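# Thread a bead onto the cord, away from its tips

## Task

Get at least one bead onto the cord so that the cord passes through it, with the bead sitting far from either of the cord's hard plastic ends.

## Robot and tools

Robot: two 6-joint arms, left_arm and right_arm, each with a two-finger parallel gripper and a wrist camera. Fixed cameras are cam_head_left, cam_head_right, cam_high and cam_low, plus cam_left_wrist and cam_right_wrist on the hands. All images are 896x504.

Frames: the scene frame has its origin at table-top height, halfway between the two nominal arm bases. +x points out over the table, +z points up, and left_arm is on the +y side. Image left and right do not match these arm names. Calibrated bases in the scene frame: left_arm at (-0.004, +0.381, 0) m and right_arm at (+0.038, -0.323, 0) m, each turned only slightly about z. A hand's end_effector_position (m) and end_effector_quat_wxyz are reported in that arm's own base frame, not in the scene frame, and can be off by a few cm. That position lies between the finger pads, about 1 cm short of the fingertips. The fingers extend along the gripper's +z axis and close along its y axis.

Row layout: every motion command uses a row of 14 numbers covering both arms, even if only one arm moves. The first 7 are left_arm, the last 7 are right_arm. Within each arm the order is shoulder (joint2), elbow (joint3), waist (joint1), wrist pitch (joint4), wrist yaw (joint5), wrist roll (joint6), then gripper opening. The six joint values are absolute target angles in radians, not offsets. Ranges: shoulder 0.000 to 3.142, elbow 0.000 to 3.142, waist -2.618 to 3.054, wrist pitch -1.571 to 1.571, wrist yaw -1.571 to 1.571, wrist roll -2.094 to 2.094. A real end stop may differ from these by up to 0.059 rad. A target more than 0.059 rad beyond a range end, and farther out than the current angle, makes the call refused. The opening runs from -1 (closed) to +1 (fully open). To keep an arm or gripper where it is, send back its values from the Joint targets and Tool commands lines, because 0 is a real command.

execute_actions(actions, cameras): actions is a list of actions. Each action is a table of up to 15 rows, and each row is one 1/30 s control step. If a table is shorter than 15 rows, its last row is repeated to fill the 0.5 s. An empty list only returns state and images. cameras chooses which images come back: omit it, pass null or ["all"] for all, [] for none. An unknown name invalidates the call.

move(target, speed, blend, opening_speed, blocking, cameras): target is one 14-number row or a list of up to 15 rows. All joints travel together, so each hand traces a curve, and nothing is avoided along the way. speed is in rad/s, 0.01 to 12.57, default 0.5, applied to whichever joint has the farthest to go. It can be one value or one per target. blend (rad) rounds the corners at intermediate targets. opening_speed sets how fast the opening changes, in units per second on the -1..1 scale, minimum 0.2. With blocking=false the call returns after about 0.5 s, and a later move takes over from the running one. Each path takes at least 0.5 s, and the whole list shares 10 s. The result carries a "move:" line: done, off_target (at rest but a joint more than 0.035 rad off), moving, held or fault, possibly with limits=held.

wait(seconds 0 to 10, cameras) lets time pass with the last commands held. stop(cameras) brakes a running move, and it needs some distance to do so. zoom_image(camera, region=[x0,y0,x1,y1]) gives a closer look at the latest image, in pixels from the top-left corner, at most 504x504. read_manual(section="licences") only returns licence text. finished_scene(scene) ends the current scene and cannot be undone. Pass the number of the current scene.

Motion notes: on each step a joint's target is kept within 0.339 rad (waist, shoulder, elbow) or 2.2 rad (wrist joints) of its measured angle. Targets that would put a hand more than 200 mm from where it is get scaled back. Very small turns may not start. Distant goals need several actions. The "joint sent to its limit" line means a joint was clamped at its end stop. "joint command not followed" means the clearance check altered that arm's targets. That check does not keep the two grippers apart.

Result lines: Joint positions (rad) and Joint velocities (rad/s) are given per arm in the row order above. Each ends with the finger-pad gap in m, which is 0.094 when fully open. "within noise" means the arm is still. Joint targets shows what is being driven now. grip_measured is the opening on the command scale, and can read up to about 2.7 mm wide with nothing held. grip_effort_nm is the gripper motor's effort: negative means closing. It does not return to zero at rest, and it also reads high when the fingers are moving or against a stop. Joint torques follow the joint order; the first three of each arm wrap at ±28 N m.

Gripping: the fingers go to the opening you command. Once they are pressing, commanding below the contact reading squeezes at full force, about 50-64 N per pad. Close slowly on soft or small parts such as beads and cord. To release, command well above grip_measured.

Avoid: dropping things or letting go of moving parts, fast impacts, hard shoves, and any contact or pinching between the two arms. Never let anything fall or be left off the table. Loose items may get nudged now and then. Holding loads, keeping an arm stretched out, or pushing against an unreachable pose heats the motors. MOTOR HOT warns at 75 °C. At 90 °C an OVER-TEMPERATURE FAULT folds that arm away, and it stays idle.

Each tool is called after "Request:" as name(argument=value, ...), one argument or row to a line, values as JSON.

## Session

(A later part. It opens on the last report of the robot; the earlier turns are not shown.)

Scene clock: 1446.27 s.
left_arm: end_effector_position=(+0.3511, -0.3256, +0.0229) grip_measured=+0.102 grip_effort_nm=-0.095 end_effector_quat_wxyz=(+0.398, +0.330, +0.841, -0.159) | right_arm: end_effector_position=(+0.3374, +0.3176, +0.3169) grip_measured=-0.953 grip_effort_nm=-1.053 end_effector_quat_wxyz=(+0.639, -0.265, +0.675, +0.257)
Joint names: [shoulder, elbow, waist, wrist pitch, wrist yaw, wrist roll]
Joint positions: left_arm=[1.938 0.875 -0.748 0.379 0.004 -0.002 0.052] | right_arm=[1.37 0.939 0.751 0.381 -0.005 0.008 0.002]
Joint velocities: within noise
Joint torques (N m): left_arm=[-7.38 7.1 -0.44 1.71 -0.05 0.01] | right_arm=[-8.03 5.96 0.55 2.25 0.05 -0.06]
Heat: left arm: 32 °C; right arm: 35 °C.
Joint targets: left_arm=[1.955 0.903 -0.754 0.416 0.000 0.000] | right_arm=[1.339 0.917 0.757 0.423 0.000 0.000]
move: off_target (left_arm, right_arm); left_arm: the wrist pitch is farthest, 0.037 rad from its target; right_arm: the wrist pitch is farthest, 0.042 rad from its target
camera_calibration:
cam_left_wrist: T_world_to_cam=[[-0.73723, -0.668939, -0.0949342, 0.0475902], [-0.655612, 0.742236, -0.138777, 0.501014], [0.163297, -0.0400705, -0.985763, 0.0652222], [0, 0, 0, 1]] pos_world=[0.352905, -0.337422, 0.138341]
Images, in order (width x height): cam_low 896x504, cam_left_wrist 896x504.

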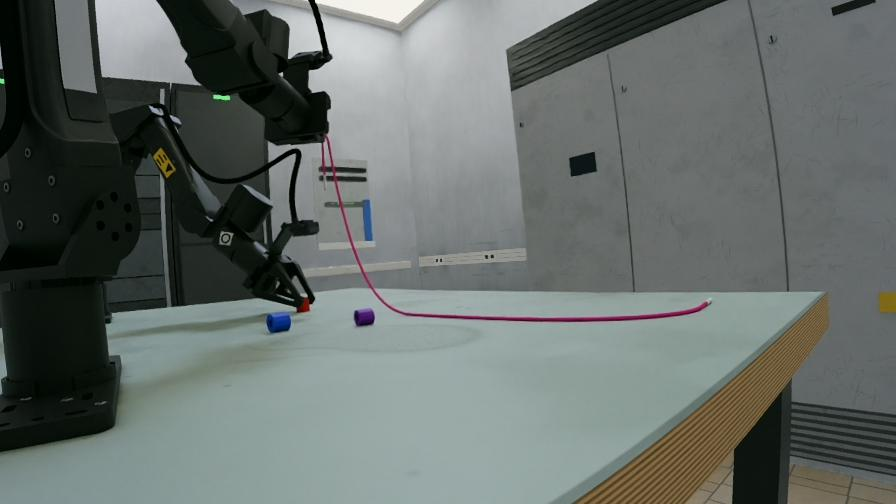

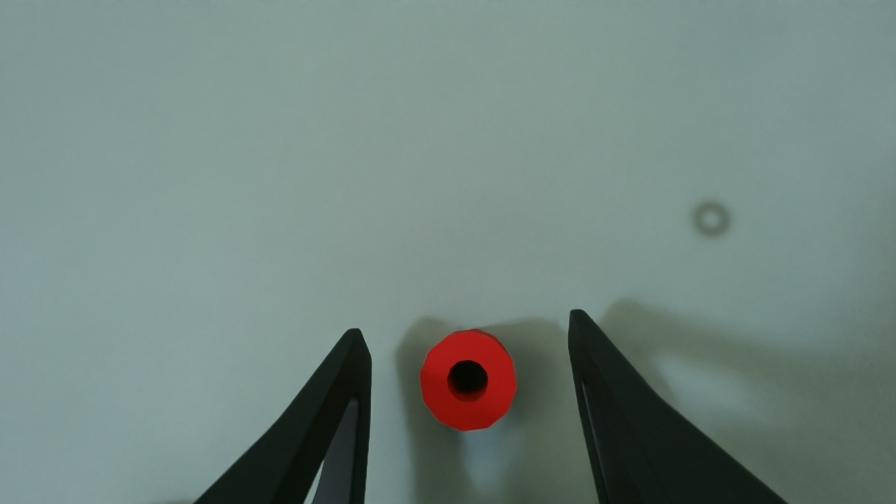

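Request:
move(
  target=[
    [1.955, 0.861, -0.754, 0.416, 0.0, 0.0, 0.1, 1.339, 0.917, 0.757, 0.4225, 0.0, 0.0, -1.0],
  ],
  speed=0.1,
  cameras=["cam_left_wrist", "cam_low"],
)

Request:
zoom_image(
  camera="cam_low",
  region=[220, 240, 360, 345],
)

Scene clock: 1476.27 s.
left_arm: end_effector_position=(+0.3489, -0.3236, +0.0198) grip_measured=+0.102 grip_effort_nm=-0.090 end_effector_quat_wxyz=(+0.396, +0.331, +0.842, -0.158) | right_arm: end_effector_position=(+0.3374, +0.3176, +0.3169) grip_measured=-0.953 grip_effort_nm=-1.053 end_effector_quat_wxyz=(+0.639, -0.265, +0.675, +0.257)
Joint names: [shoulder, elbow, waist, wrist pitch, wrist yaw, wrist roll]
Joint positions: left_arm=[1.938 0.865 -0.748 0.383 0.004 -0.002 0.052] | right_arm=[1.37 0.939 0.751 0.381 -0.005 0.008 0.002]
Joint velocities: within noise
Joint torques (N m): left_arm=[-7.32 4.57 -0.46 1.66 -0.05 0] | right_arm=[-8.06 5.86 0.57 2.23 0.05 -0.07]
Heat: left arm: 33 °C; right arm: 36 °C.
Joint targets: left_arm=[1.955 0.861 -0.754 0.416 0.000 0.000] | right_arm=[1.339 0.917 0.757 0.422 0.000 0.000]
move: off_target (right_arm); right_arm: the wrist pitch is farthest, 0.042 rad from its target
camera_calibration:
cam_left_wrist: T_world_to_cam=[[-0.737718, -0.668477, -0.0943951, 0.0473743], [-0.656263, 0.742887, -0.132051, 0.497964], [0.158398, -0.0354682, -0.986738, 0.065885], [0, 0, 0, 1]] pos_world=[0.351309, -0.335926, 0.13524]
Images, in order (width x height): cam_low 896x504, cam_left_wrist 896x504.

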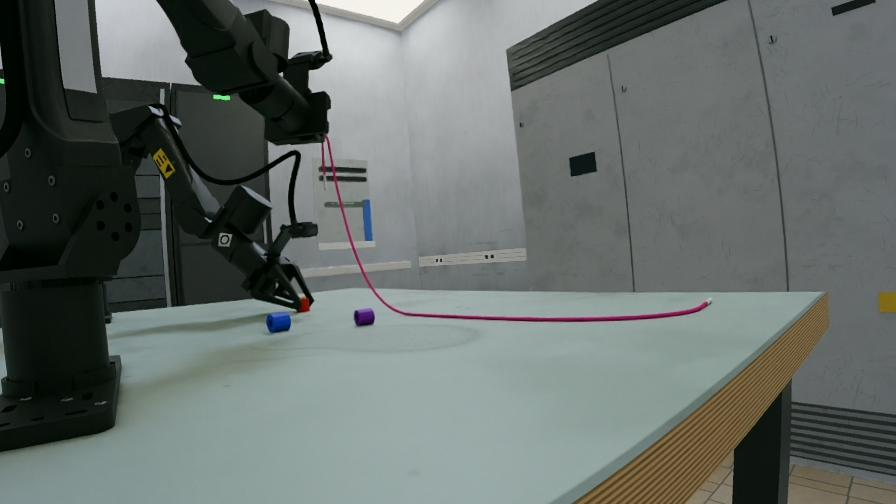

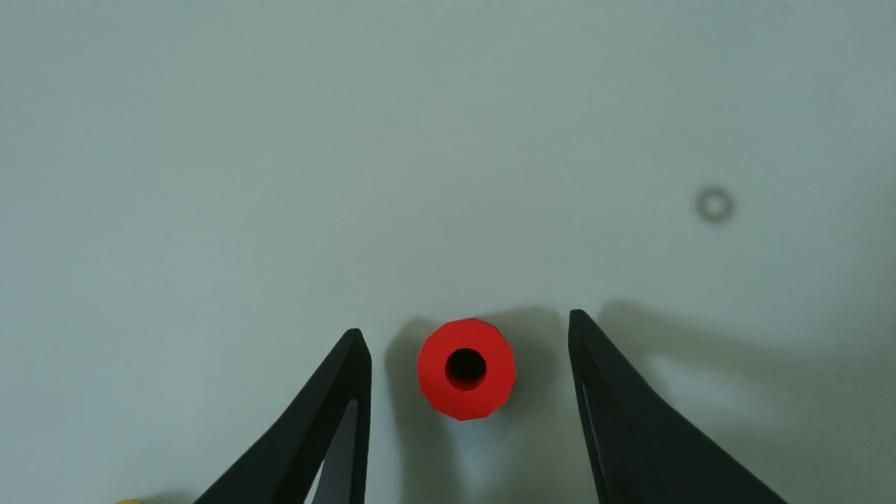

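Scaled by 3.600 from the camera's 896x504 image, which has a finer 1280x720 frame.

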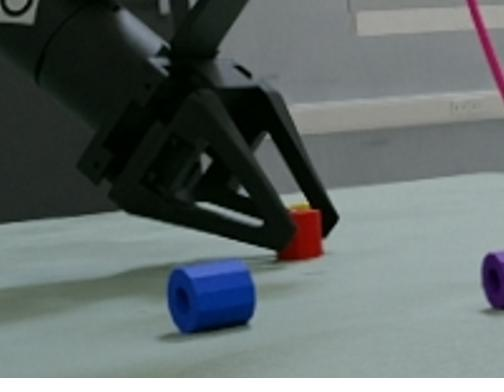

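Request:
move(
  target=[
    [1.955, 0.848, -0.754, 0.416, 0.0, 0.0, 0.1, 1.339, 0.917, 0.757, 0.4225, 0.0, 0.0, -1.0],
    [1.955, 0.848, -0.754, 0.416, 0.0, 0.0, -0.75, 1.339, 0.917, 0.757, 0.4225, 0.0, 0.0, -1.0],
  ],
  speed=0.1,
  opening_speed=0.5,
  cameras=["cam_left_wrist", "cam_low"],
)

Request:
zoom_image(
  camera="cam_low",
  region=[220, 240, 360, 345],
)

Scene clock: 1487.57 s.
left_arm: end_effector_position=(+0.3459, -0.3208, +0.0155) grip_measured=-0.562 grip_effort_nm=-1.033 end_effector_quat_wxyz=(+0.391, +0.332, +0.845, -0.156) | right_arm: end_effector_position=(+0.3374, +0.3176, +0.3170) grip_measured=-0.953 grip_effort_nm=-1.057 end_effector_quat_wxyz=(+0.640, -0.265, +0.674, +0.257)
Joint names: [shoulder, elbow, waist, wrist pitch, wrist yaw, wrist roll]
Joint positions: left_arm=[1.938 0.852 -0.748 0.383 0.004 -0.002 0.021] | right_arm=[1.37 0.939 0.751 0.381 -0.005 0.008 0.002]
Joint velocities: within noise
Joint torques (N m): left_arm=[-7.27 4.45 -0.46 1.64 -0.05 0.01] | right_arm=[-8.08 5.89 0.5 2.22 0.03 -0.07]
Heat: left arm: 33 °C; right arm: 37 °C.
Joint targets: left_arm=[1.955 0.848 -0.754 0.416 0.000 0.000] | right_arm=[1.339 0.917 0.757 0.423 0.000 0.000]
move: off_target (right_arm); right_arm: the wrist pitch is farthest, 0.041 rad from its target
camera_calibration:
cam_left_wrist: T_world_to_cam=[[-0.738535, -0.667727, -0.0933091, 0.0471409], [-0.657365, 0.743896, -0.120374, 0.493723], [0.149789, -0.027562, -0.988334, 0.0677991], [0, 0, 0, 1]] pos_world=[0.349216, -0.333933, 0.130838]
Images, in order (width x height): cam_low 896x504, cam_left_wrist 896x504.

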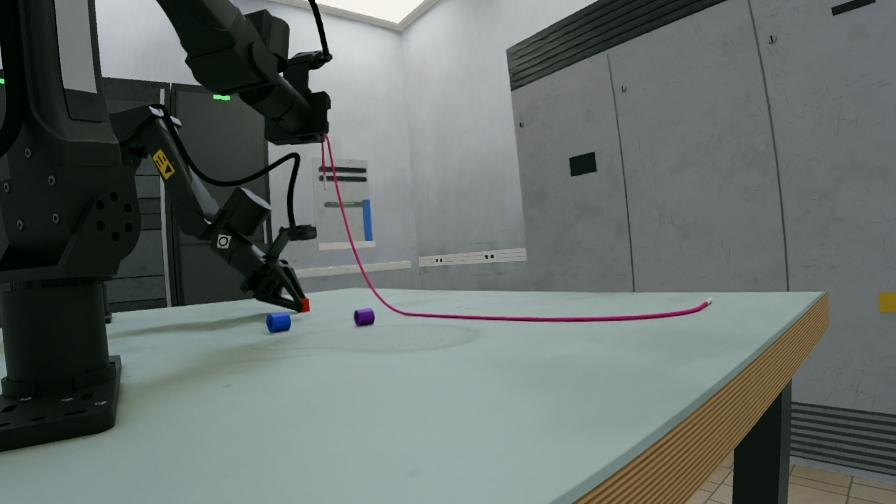

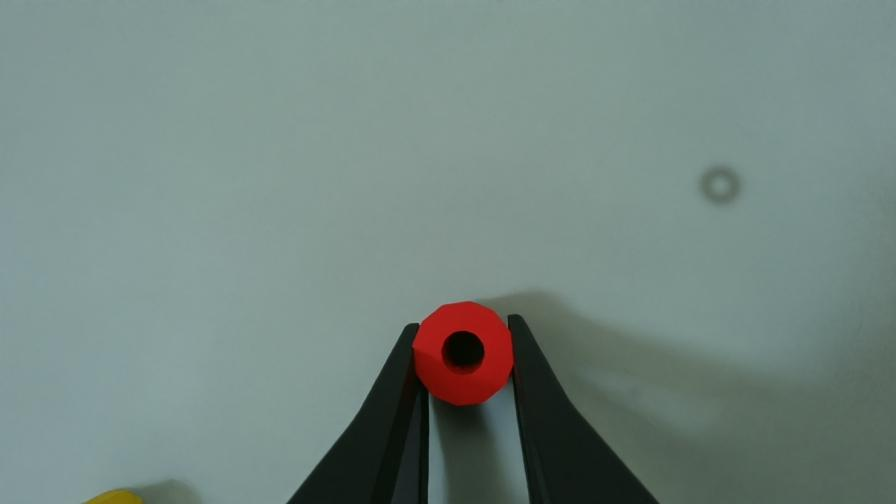

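Scaled by 3.600 from the camera's 896x504 image, which has a finer 1280x720 frame.

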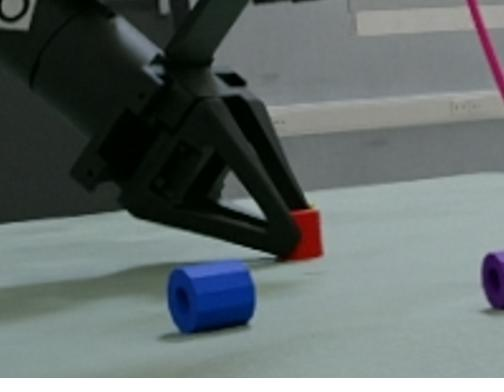

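Request:
move(
  target=[
    [1.955, 0.848, -0.754, 0.416, 0.0, 0.0, 0.1, 1.339, 0.917, 0.757, 0.4225, 0.0, 0.0, -1.0],
    [1.673, 0.731, -0.754, 0.249, 0.0, 0.0, 0.1, 1.339, 0.917, 0.757, 0.4225, 0.0, 0.0, -1.0],
    [2.067, 0.380, -0.754, 1.454, 0.0, 0.0, 0.1, 1.339, 0.917, 0.757, 0.4225, 0.0, 0.0, -1.0],
    [2.067, 0.405, -0.754, 1.415, 0.0, 0.0, 0.1, 1.339, 0.917, 0.757, 0.4225, 0.0, 0.0, -1.0],
  ],
  speed=[0.2, 0.3, 0.6, 0.2],
  opening_speed=0.7,
  cameras=["cam_left_wrist", "cam_low", "cam_high"],
)

Request:
zoom_image(
  camera="cam_low",
  region=[220, 240, 360, 345],
)

Scene clock: 1610.47 s.
left_arm: end_effector_position=(+0.3063, -0.2840, +0.0319) grip_measured=+0.098 grip_effort_nm=0.095 end_effector_quat_wxyz=(+0.555, +0.294, +0.747, -0.220) | right_arm: end_effector_position=(+0.3374, +0.3176, +0.3172) grip_measured=-0.953 grip_effort_nm=-1.053 end_effector_quat_wxyz=(+0.640, -0.265, +0.674, +0.257)
Joint names: [shoulder, elbow, waist, wrist pitch, wrist yaw, wrist roll]
Joint positions: left_arm=[2.051 0.39 -0.748 1.369 0.004 -0.002 0.052] | right_arm=[1.37 0.939 0.751 0.382 -0.005 0.008 0.002]
Joint velocities: within noise
Joint torques (N m): left_arm=[-5.6 3.6 -0.44 1.97 -0.05 0] | right_arm=[-8.12 5.85 0.53 2.21 0.04 -0.07]
Heat: left arm: 34 °C; right arm: 41 °C.
Joint targets: left_arm=[2.067 0.405 -0.754 1.415 0.000 0.000] | right_arm=[1.339 0.917 0.757 0.423 0.000 0.000]
move: off_target (left_arm, right_arm); left_arm: the wrist pitch is farthest, 0.046 rad from its target; right_arm: the wrist pitch is farthest, 0.040 rad from its target
camera_calibration:
cam_left_wrist: T_world_to_cam=[[-0.705956, -0.697915, -0.120588, 0.0263064], [-0.56154, 0.655304, -0.505222, 0.400105], [0.431623, -0.288949, -0.854523, -0.0739411], [0, 0, 0, 1]] pos_world=[0.275161, -0.265196, 0.14213]
Images, in order (width x height): cam_high 896x504, cam_low 896x504, cam_left_wrist 896x504.

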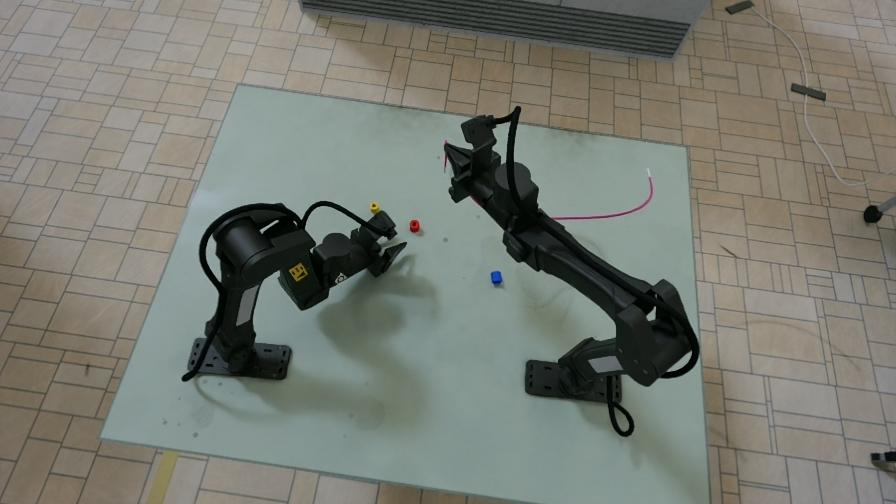

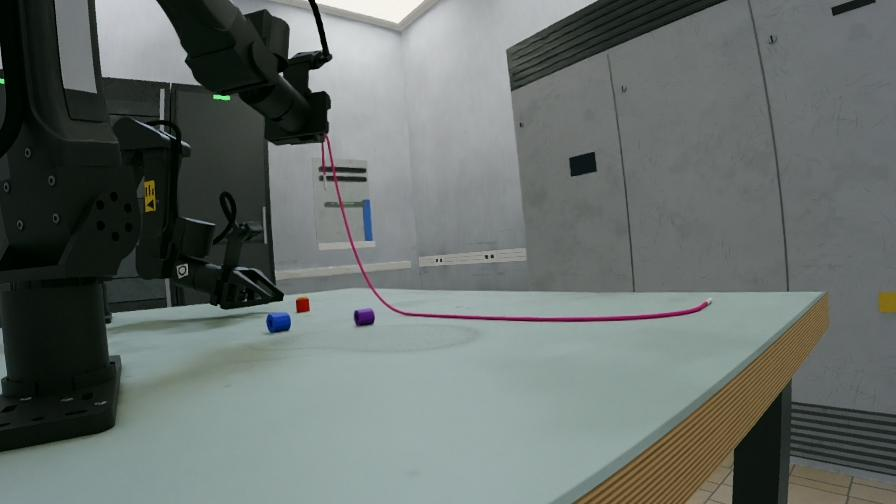

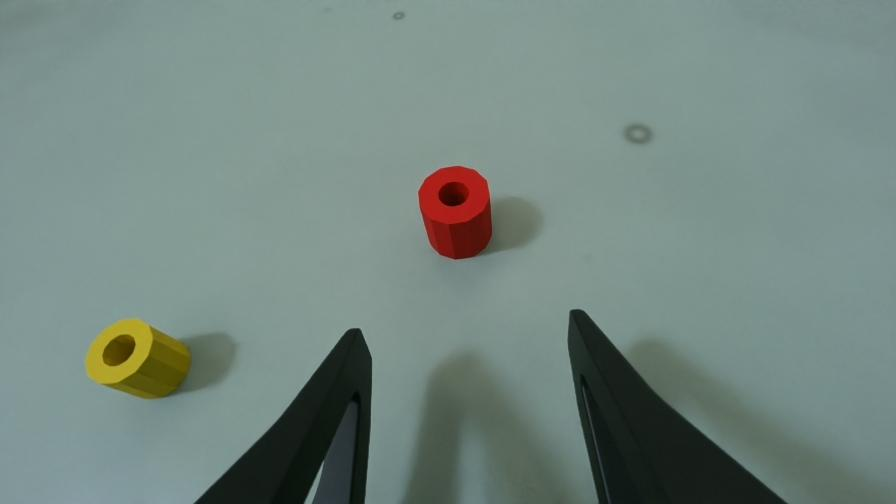

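Scaled by 3.600 from the camera's 896x504 image, which has a finer 1280x720 frame.

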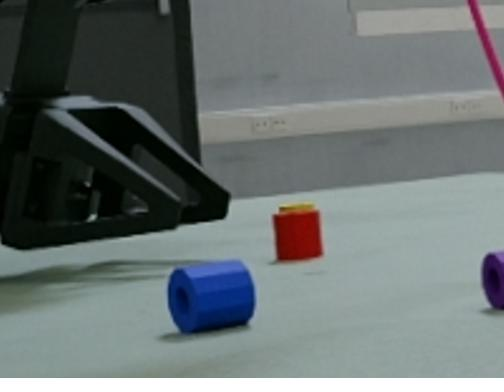

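Request:
move(
  target=[
    [2.067, 0.410, -0.754, 1.380, 0.0, 0.0, 0.1, 1.339, 0.917, 0.757, 0.4225, 0.0, 0.0, -1.0],
    [2.198, 0.648, -0.754, 1.290, 0.0, 0.0, 0.1, 1.339, 0.917, 0.757, 0.4225, 0.0, 0.0, -1.0],
  ],
  speed=[0.1, 0.2],
  cameras=["cam_left_wrist", "cam_low"],
)

Request:
zoom_image(
  camera="cam_low",
  region=[220, 240, 360, 345],
)

Scene clock: 1633.47 s.
left_arm: end_effector_position=(+0.3489, -0.3236, +0.0252) grip_measured=+0.098 grip_effort_nm=0.095 end_effector_quat_wxyz=(+0.562, +0.291, +0.741, -0.223) | right_arm: end_effector_position=(+0.3374, +0.3176, +0.3172) grip_measured=-0.953 grip_effort_nm=-1.057 end_effector_quat_wxyz=(+0.640, -0.265, +0.674, +0.257)
Joint names: [shoulder, elbow, waist, wrist pitch, wrist yaw, wrist roll]
Joint positions: left_arm=[2.178 0.631 -0.748 1.275 0.004 -0.002 0.052] | right_arm=[1.37 0.939 0.751 0.382 -0.005 0.008 0.002]
Joint velocities: within noise
Joint torques (N m): left_arm=[-6.94 4.3 -0.44 1.68 -0.05 0] | right_arm=[-8.17 5.82 0.55 2.19 0.05 -0.07]
Heat: left arm: 35 °C; right arm: 42 °C.
Joint targets: left_arm=[2.198 0.648 -0.754 1.290 0.000 0.000] | right_arm=[1.339 0.917 0.757 0.423 0.000 0.000]
move: off_target (right_arm); right_arm: the wrist pitch is farthest, 0.040 rad from its target
camera_calibration:
cam_left_wrist: T_world_to_cam=[[-0.704146, -0.699665, -0.121024, 0.0267928], [-0.554276, 0.64815, -0.522188, 0.442215], [0.443798, -0.300616, -0.8442, -0.117788], [0, 0, 0, 1]] pos_world=[0.316249, -0.303285, 0.134726]
Images, in order (width x height): cam_low 896x504, cam_left_wrist 896x504.

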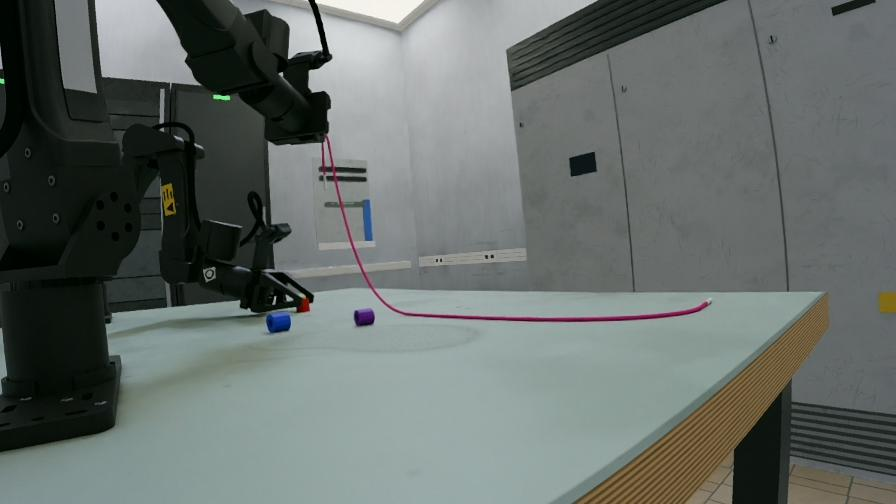

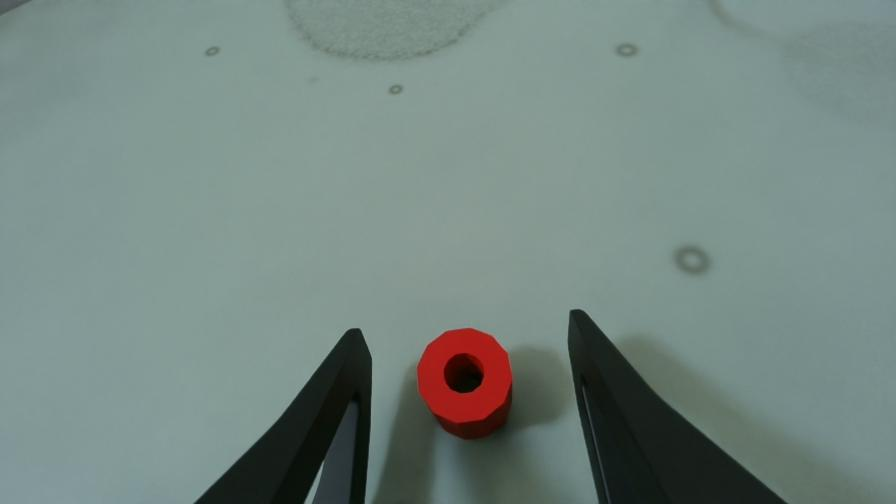

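Scaled by 3.600 from the camera's 896x504 image, which has a finer 1280x720 frame.

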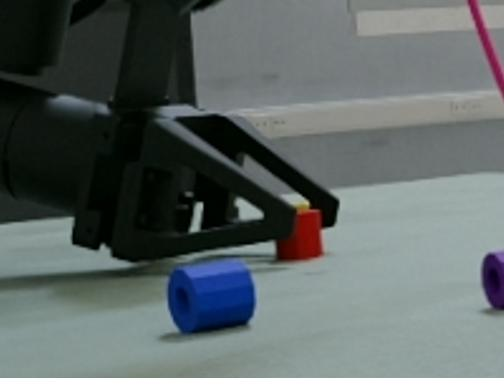

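Request:
move(
  target=[
    [2.198, 0.628, -0.754, 1.290, 0.0, 0.0, 0.1, 1.339, 0.917, 0.757, 0.4225, 0.0, 0.0, -1.0],
    [2.198, 0.628, -0.754, 1.290, 0.0, 0.0, -0.75, 1.339, 0.917, 0.757, 0.4225, 0.0, 0.0, -1.0],
  ],
  speed=0.1,
  opening_speed=0.5,
  cameras=["cam_left_wrist", "cam_low"],
)

Request:
zoom_image(
  camera="cam_low",
  region=[220, 240, 360, 345],
)

Scene clock: 1645.40 s.
left_arm: end_effector_position=(+0.3489, -0.3236, +0.0250) grip_measured=-0.566 grip_effort_nm=-1.028 end_effector_quat_wxyz=(+0.562, +0.292, +0.741, -0.223) | right_arm: end_effector_position=(+0.3374, +0.3176, +0.3172) grip_measured=-0.953 grip_effort_nm=-1.057 end_effector_quat_wxyz=(+0.640, -0.265, +0.674, +0.257)
Joint names: [shoulder, elbow, waist, wrist pitch, wrist yaw, wrist roll]
Joint positions: left_arm=[2.178 0.631 -0.748 1.274 0.004 -0.002 0.02] | right_arm=[1.37 0.939 0.751 0.382 -0.005 0.008 0.002]
Joint velocities: within noise
Joint torques (N m): left_arm=[-6.97 2.73 -0.46 1.7 -0.05 0.01] | right_arm=[-8.08 5.79 0.55 2.21 0.04 -0.07]
Heat: left arm: 34 °C; right arm: 42 °C.
Joint targets: left_arm=[2.198 0.628 -0.754 1.290 0.000 0.000] | right_arm=[1.339 0.917 0.757 0.422 0.000 0.000]
move: off_target (right_arm); right_arm: the wrist pitch is farthest, 0.040 rad from its target
camera_calibration:
cam_left_wrist: T_world_to_cam=[[-0.704208, -0.699604, -0.121019, 0.0267486], [-0.554584, 0.648444, -0.521496, 0.442322], [0.443314, -0.300126, -0.844628, -0.117543], [0, 0, 0, 1]] pos_world=[0.31625, -0.303385, 0.134626]
Images, in order (width x height): cam_low 896x504, cam_left_wrist 896x504.

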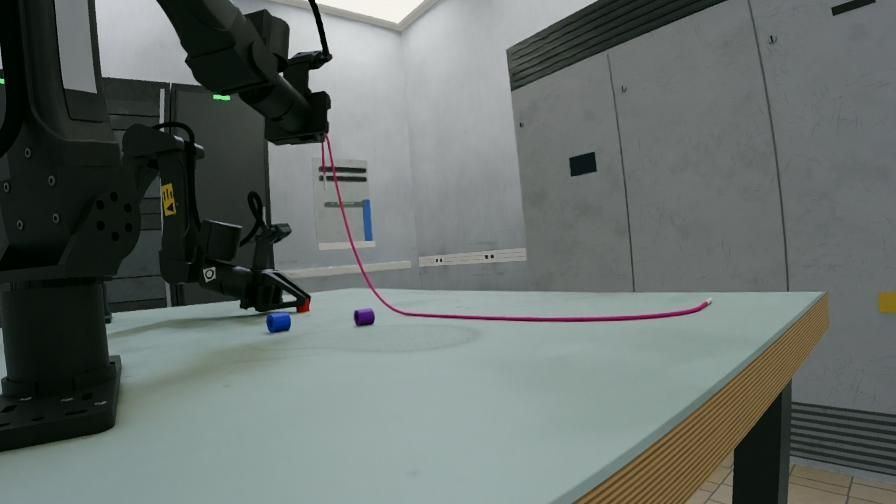

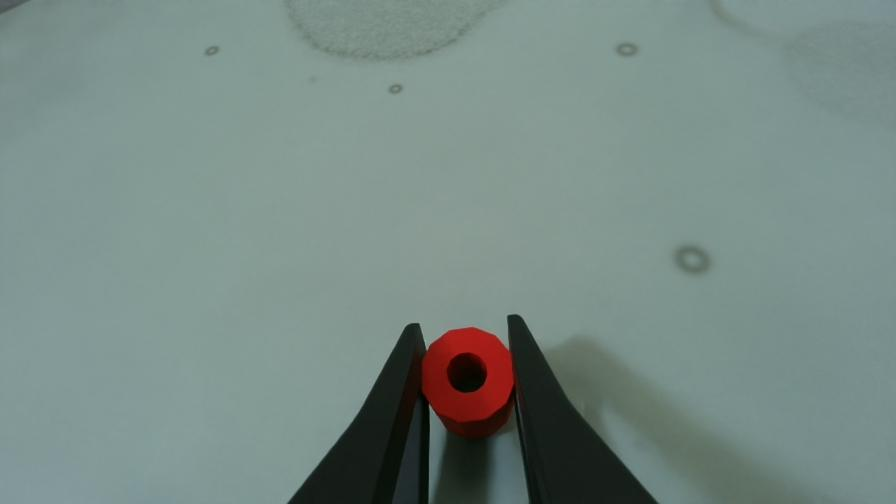

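Scaled by 3.600 from the camera's 896x504 image, which has a finer 1280x720 frame.

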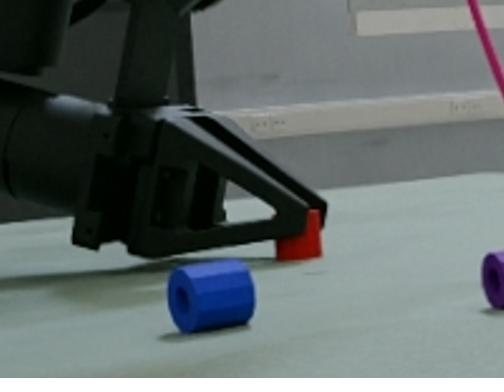

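Request:
move(
  target=[1.780, 0.988, -0.872, 0.561, 0.0, 0.0, -0.75, 1.339, 0.917, 0.757, 0.4225, 0.0, 0.0, -1.0],
  speed=0.4,
)

Request:
zoom_image(
  camera="cam_low",
  region=[240, 100, 400, 260],
)

Request:
zoom_image(
  camera="cam_left_wrist",
  region=[350, 100, 600, 450],
)

Scene clock: 1662.87 s.
left_arm: end_effector_position=(+0.3430, -0.3987, +0.1458) grip_measured=-0.567 grip_effort_nm=-1.028 end_effector_quat_wxyz=(+0.529, +0.340, +0.738, -0.245) | right_arm: end_effector_position=(+0.3378, +0.3159, +0.3227) grip_measured=-0.953 grip_effort_nm=-1.057 end_effector_quat_wxyz=(+0.647, -0.260, +0.669, +0.257)
Joint names: [shoulder, elbow, waist, wrist pitch, wrist yaw, wrist roll]
Joint positions: left_arm=[1.826 0.955 -0.861 0.546 0.004 -0.001 0.02] | right_arm=[1.366 0.939 0.751 0.396 0.003 0.007 0.002]
Joint velocities: within noise
Joint torques (N m): left_arm=[-12.75 8.32 -0.91 1.67 -0.05 0] | right_arm=[-7.69 5.9 0.46 2.06 -0.04 -0.05]
Heat: left arm: 34 °C; right arm: 42 °C.
Joint targets: left_arm=[1.780 0.988 -0.872 0.561 0.000 0.000] | right_arm=[1.339 0.917 0.757 0.422 0.000 0.000]
move: off_target (left_arm); left_arm: the shoulder is farthest, 0.046 rad from its target
camera_calibration:
cam_left_wrist: T_world_to_cam=[[-0.782548, -0.610949, -0.119838, 0.0467134], [-0.494709, 0.727046, -0.476095, 0.554949], [0.377998, -0.313282, -0.87119, -0.0144305], [0, 0, 0, 1]] pos_world=[0.316549, -0.379455, 0.257235]
cam_right_wrist: T_world_to_cam=[[0.673581, -0.73121, -0.107796, 0.0401827], [-0.56603, -0.416542, -0.711409, 0.577599], [0.475288, 0.540207, -0.694462, 0.00874957], [0, 0, 0, 1]] pos_world=[0.295713, 0.26525, 0.421317]

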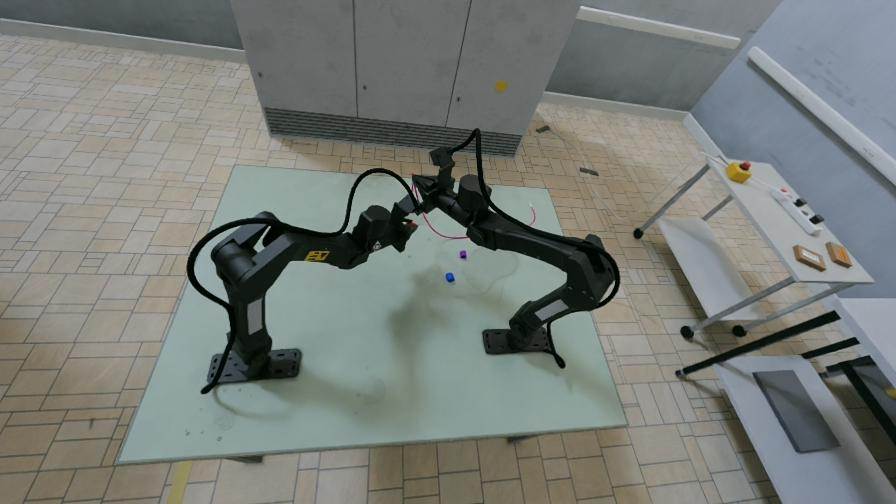

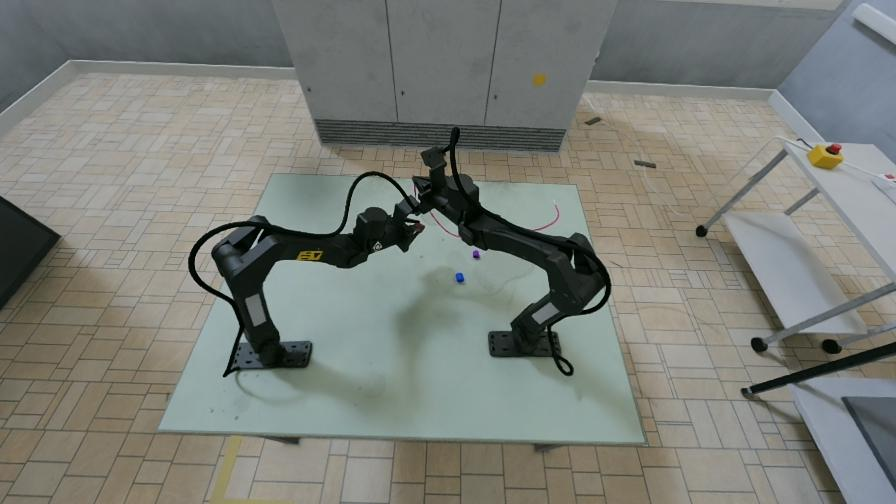

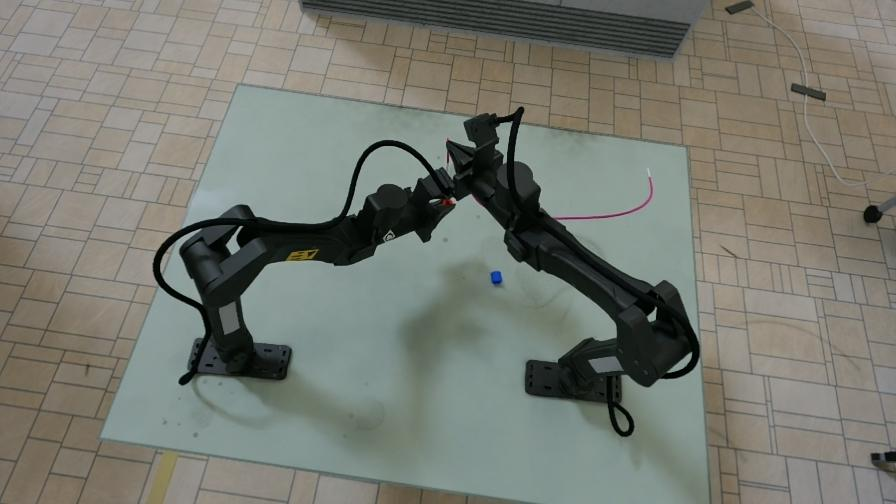

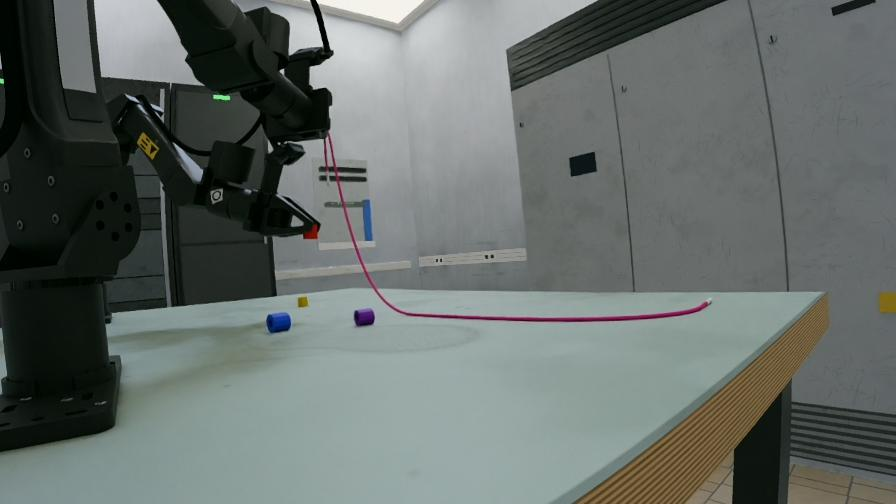

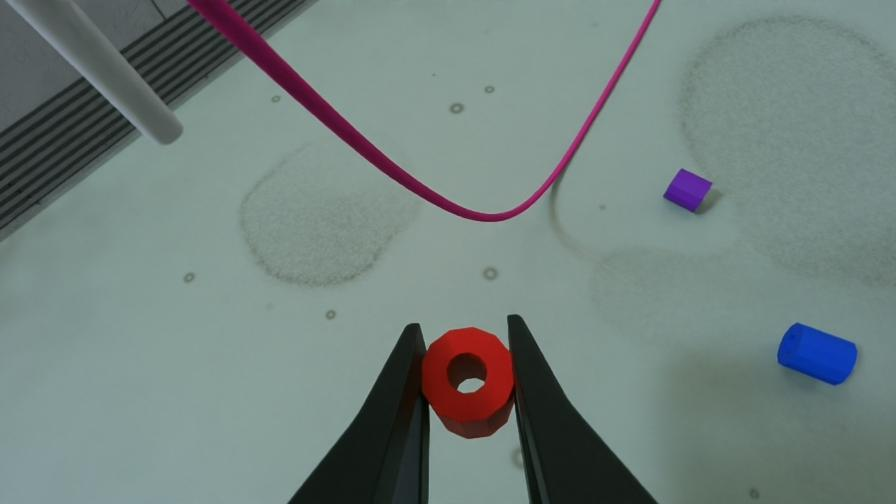

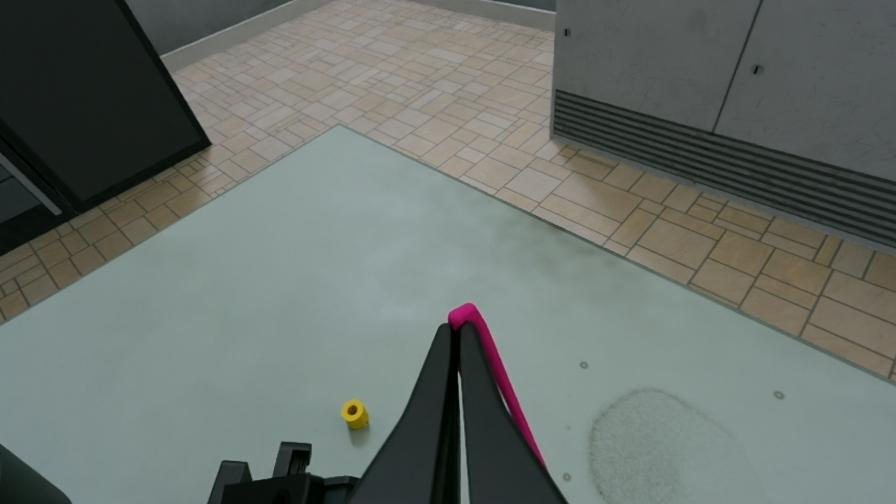

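Scaled by 3.150 from the camera's 896x504 image, which has a finer 1280x720 frame.

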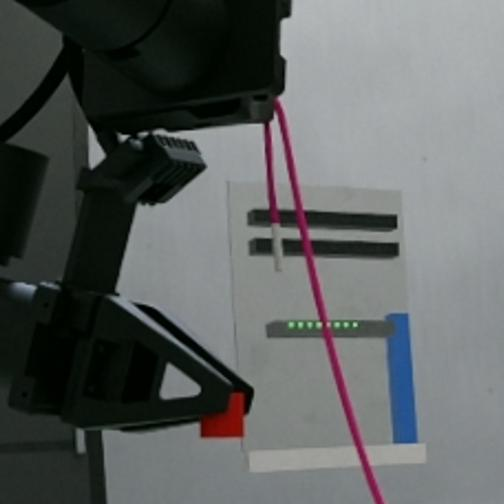

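Scaled by 1.440 from the camera's 896x504 image, which has a finer 1280x720 frame.

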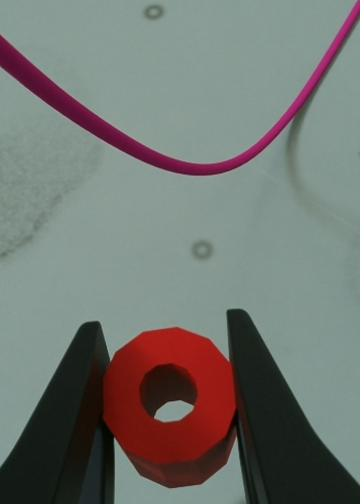

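Request:
move(
  target=[1.850, 0.930, -0.850, 0.561, 0.0, 0.0, -0.75, 1.339, 0.917, 0.757, 0.4225, 0.0, 0.0, -1.0],
  speed=0.3,
  cameras=["cam_left_wrist", "cam_low", "cam_high"],
)

Scene clock: 1673.97 s.
left_arm: end_effector_position=(+0.3394, -0.3946, +0.1306) grip_measured=-0.567 grip_effort_nm=-1.033 end_effector_quat_wxyz=(+0.516, +0.344, +0.747, -0.239) | right_arm: end_effector_position=(+0.3378, +0.3159, +0.3227) grip_measured=-0.953 grip_effort_nm=-1.053 end_effector_quat_wxyz=(+0.647, -0.260, +0.669, +0.257)
Joint names: [shoulder, elbow, waist, wrist pitch, wrist yaw, wrist roll]
Joint positions: left_arm=[1.835 0.933 -0.861 0.541 0.004 -0.001 0.02] | right_arm=[1.366 0.939 0.751 0.396 0.003 0.007 0.002]
Joint velocities: within noise
Joint torques (N m): left_arm=[-7.36 5.41 0.88 1.71 -0.05 0] | right_arm=[-7.64 5.82 0.5 2.05 -0.04 -0.06]
Heat: left arm: 34 °C; right arm: 42 °C.
Joint targets: left_arm=[1.850 0.930 -0.850 0.561 0.000 0.000] | right_arm=[1.339 0.917 0.757 0.422 0.000 0.000]
move: done
camera_calibration:
cam_left_wrist: T_world_to_cam=[[-0.785314, -0.607726, -0.118109, 0.0466481], [-0.50534, 0.739453, -0.444793, 0.547335], [0.357648, -0.289617, -0.887812, -0.00655498], [0, 0, 0, 1]] pos_world=[0.315568, -0.378278, 0.243141]
Images, in order (width x height): cam_high 896x504, cam_low 896x504, cam_left_wrist 896x504.

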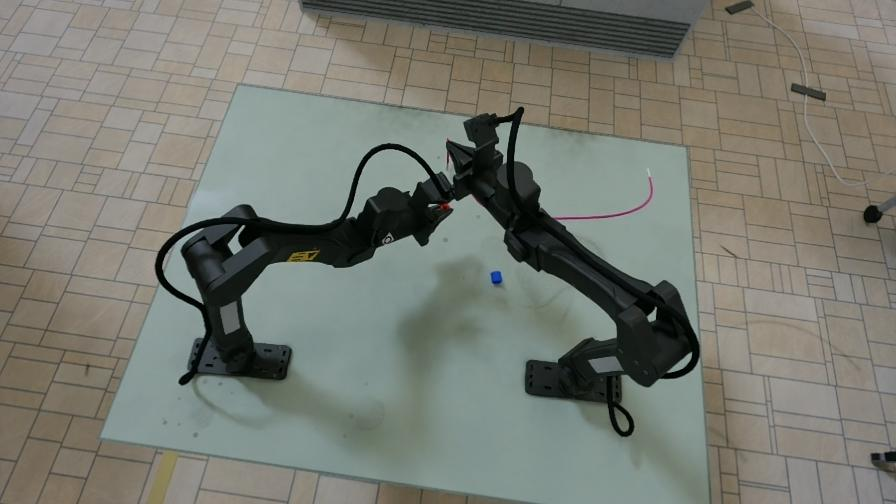

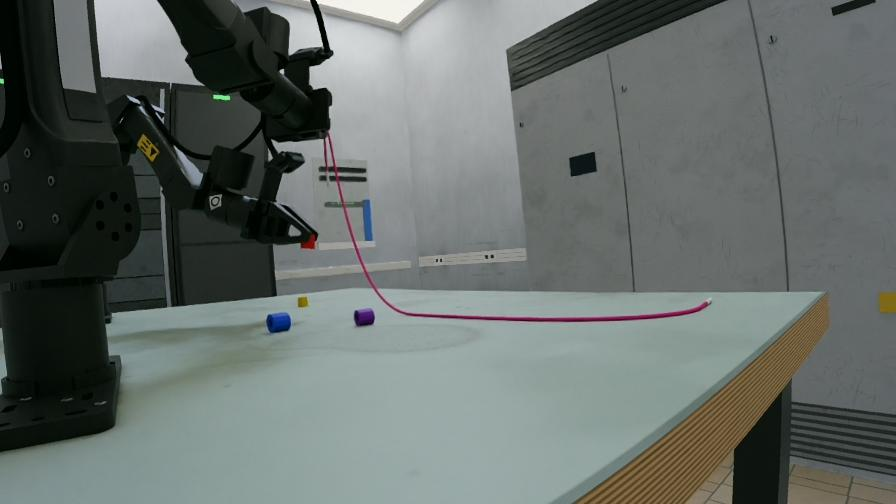

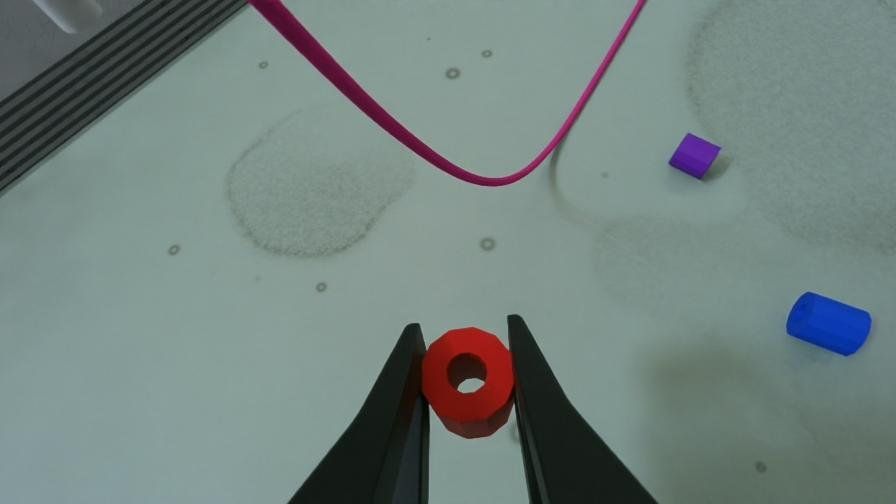

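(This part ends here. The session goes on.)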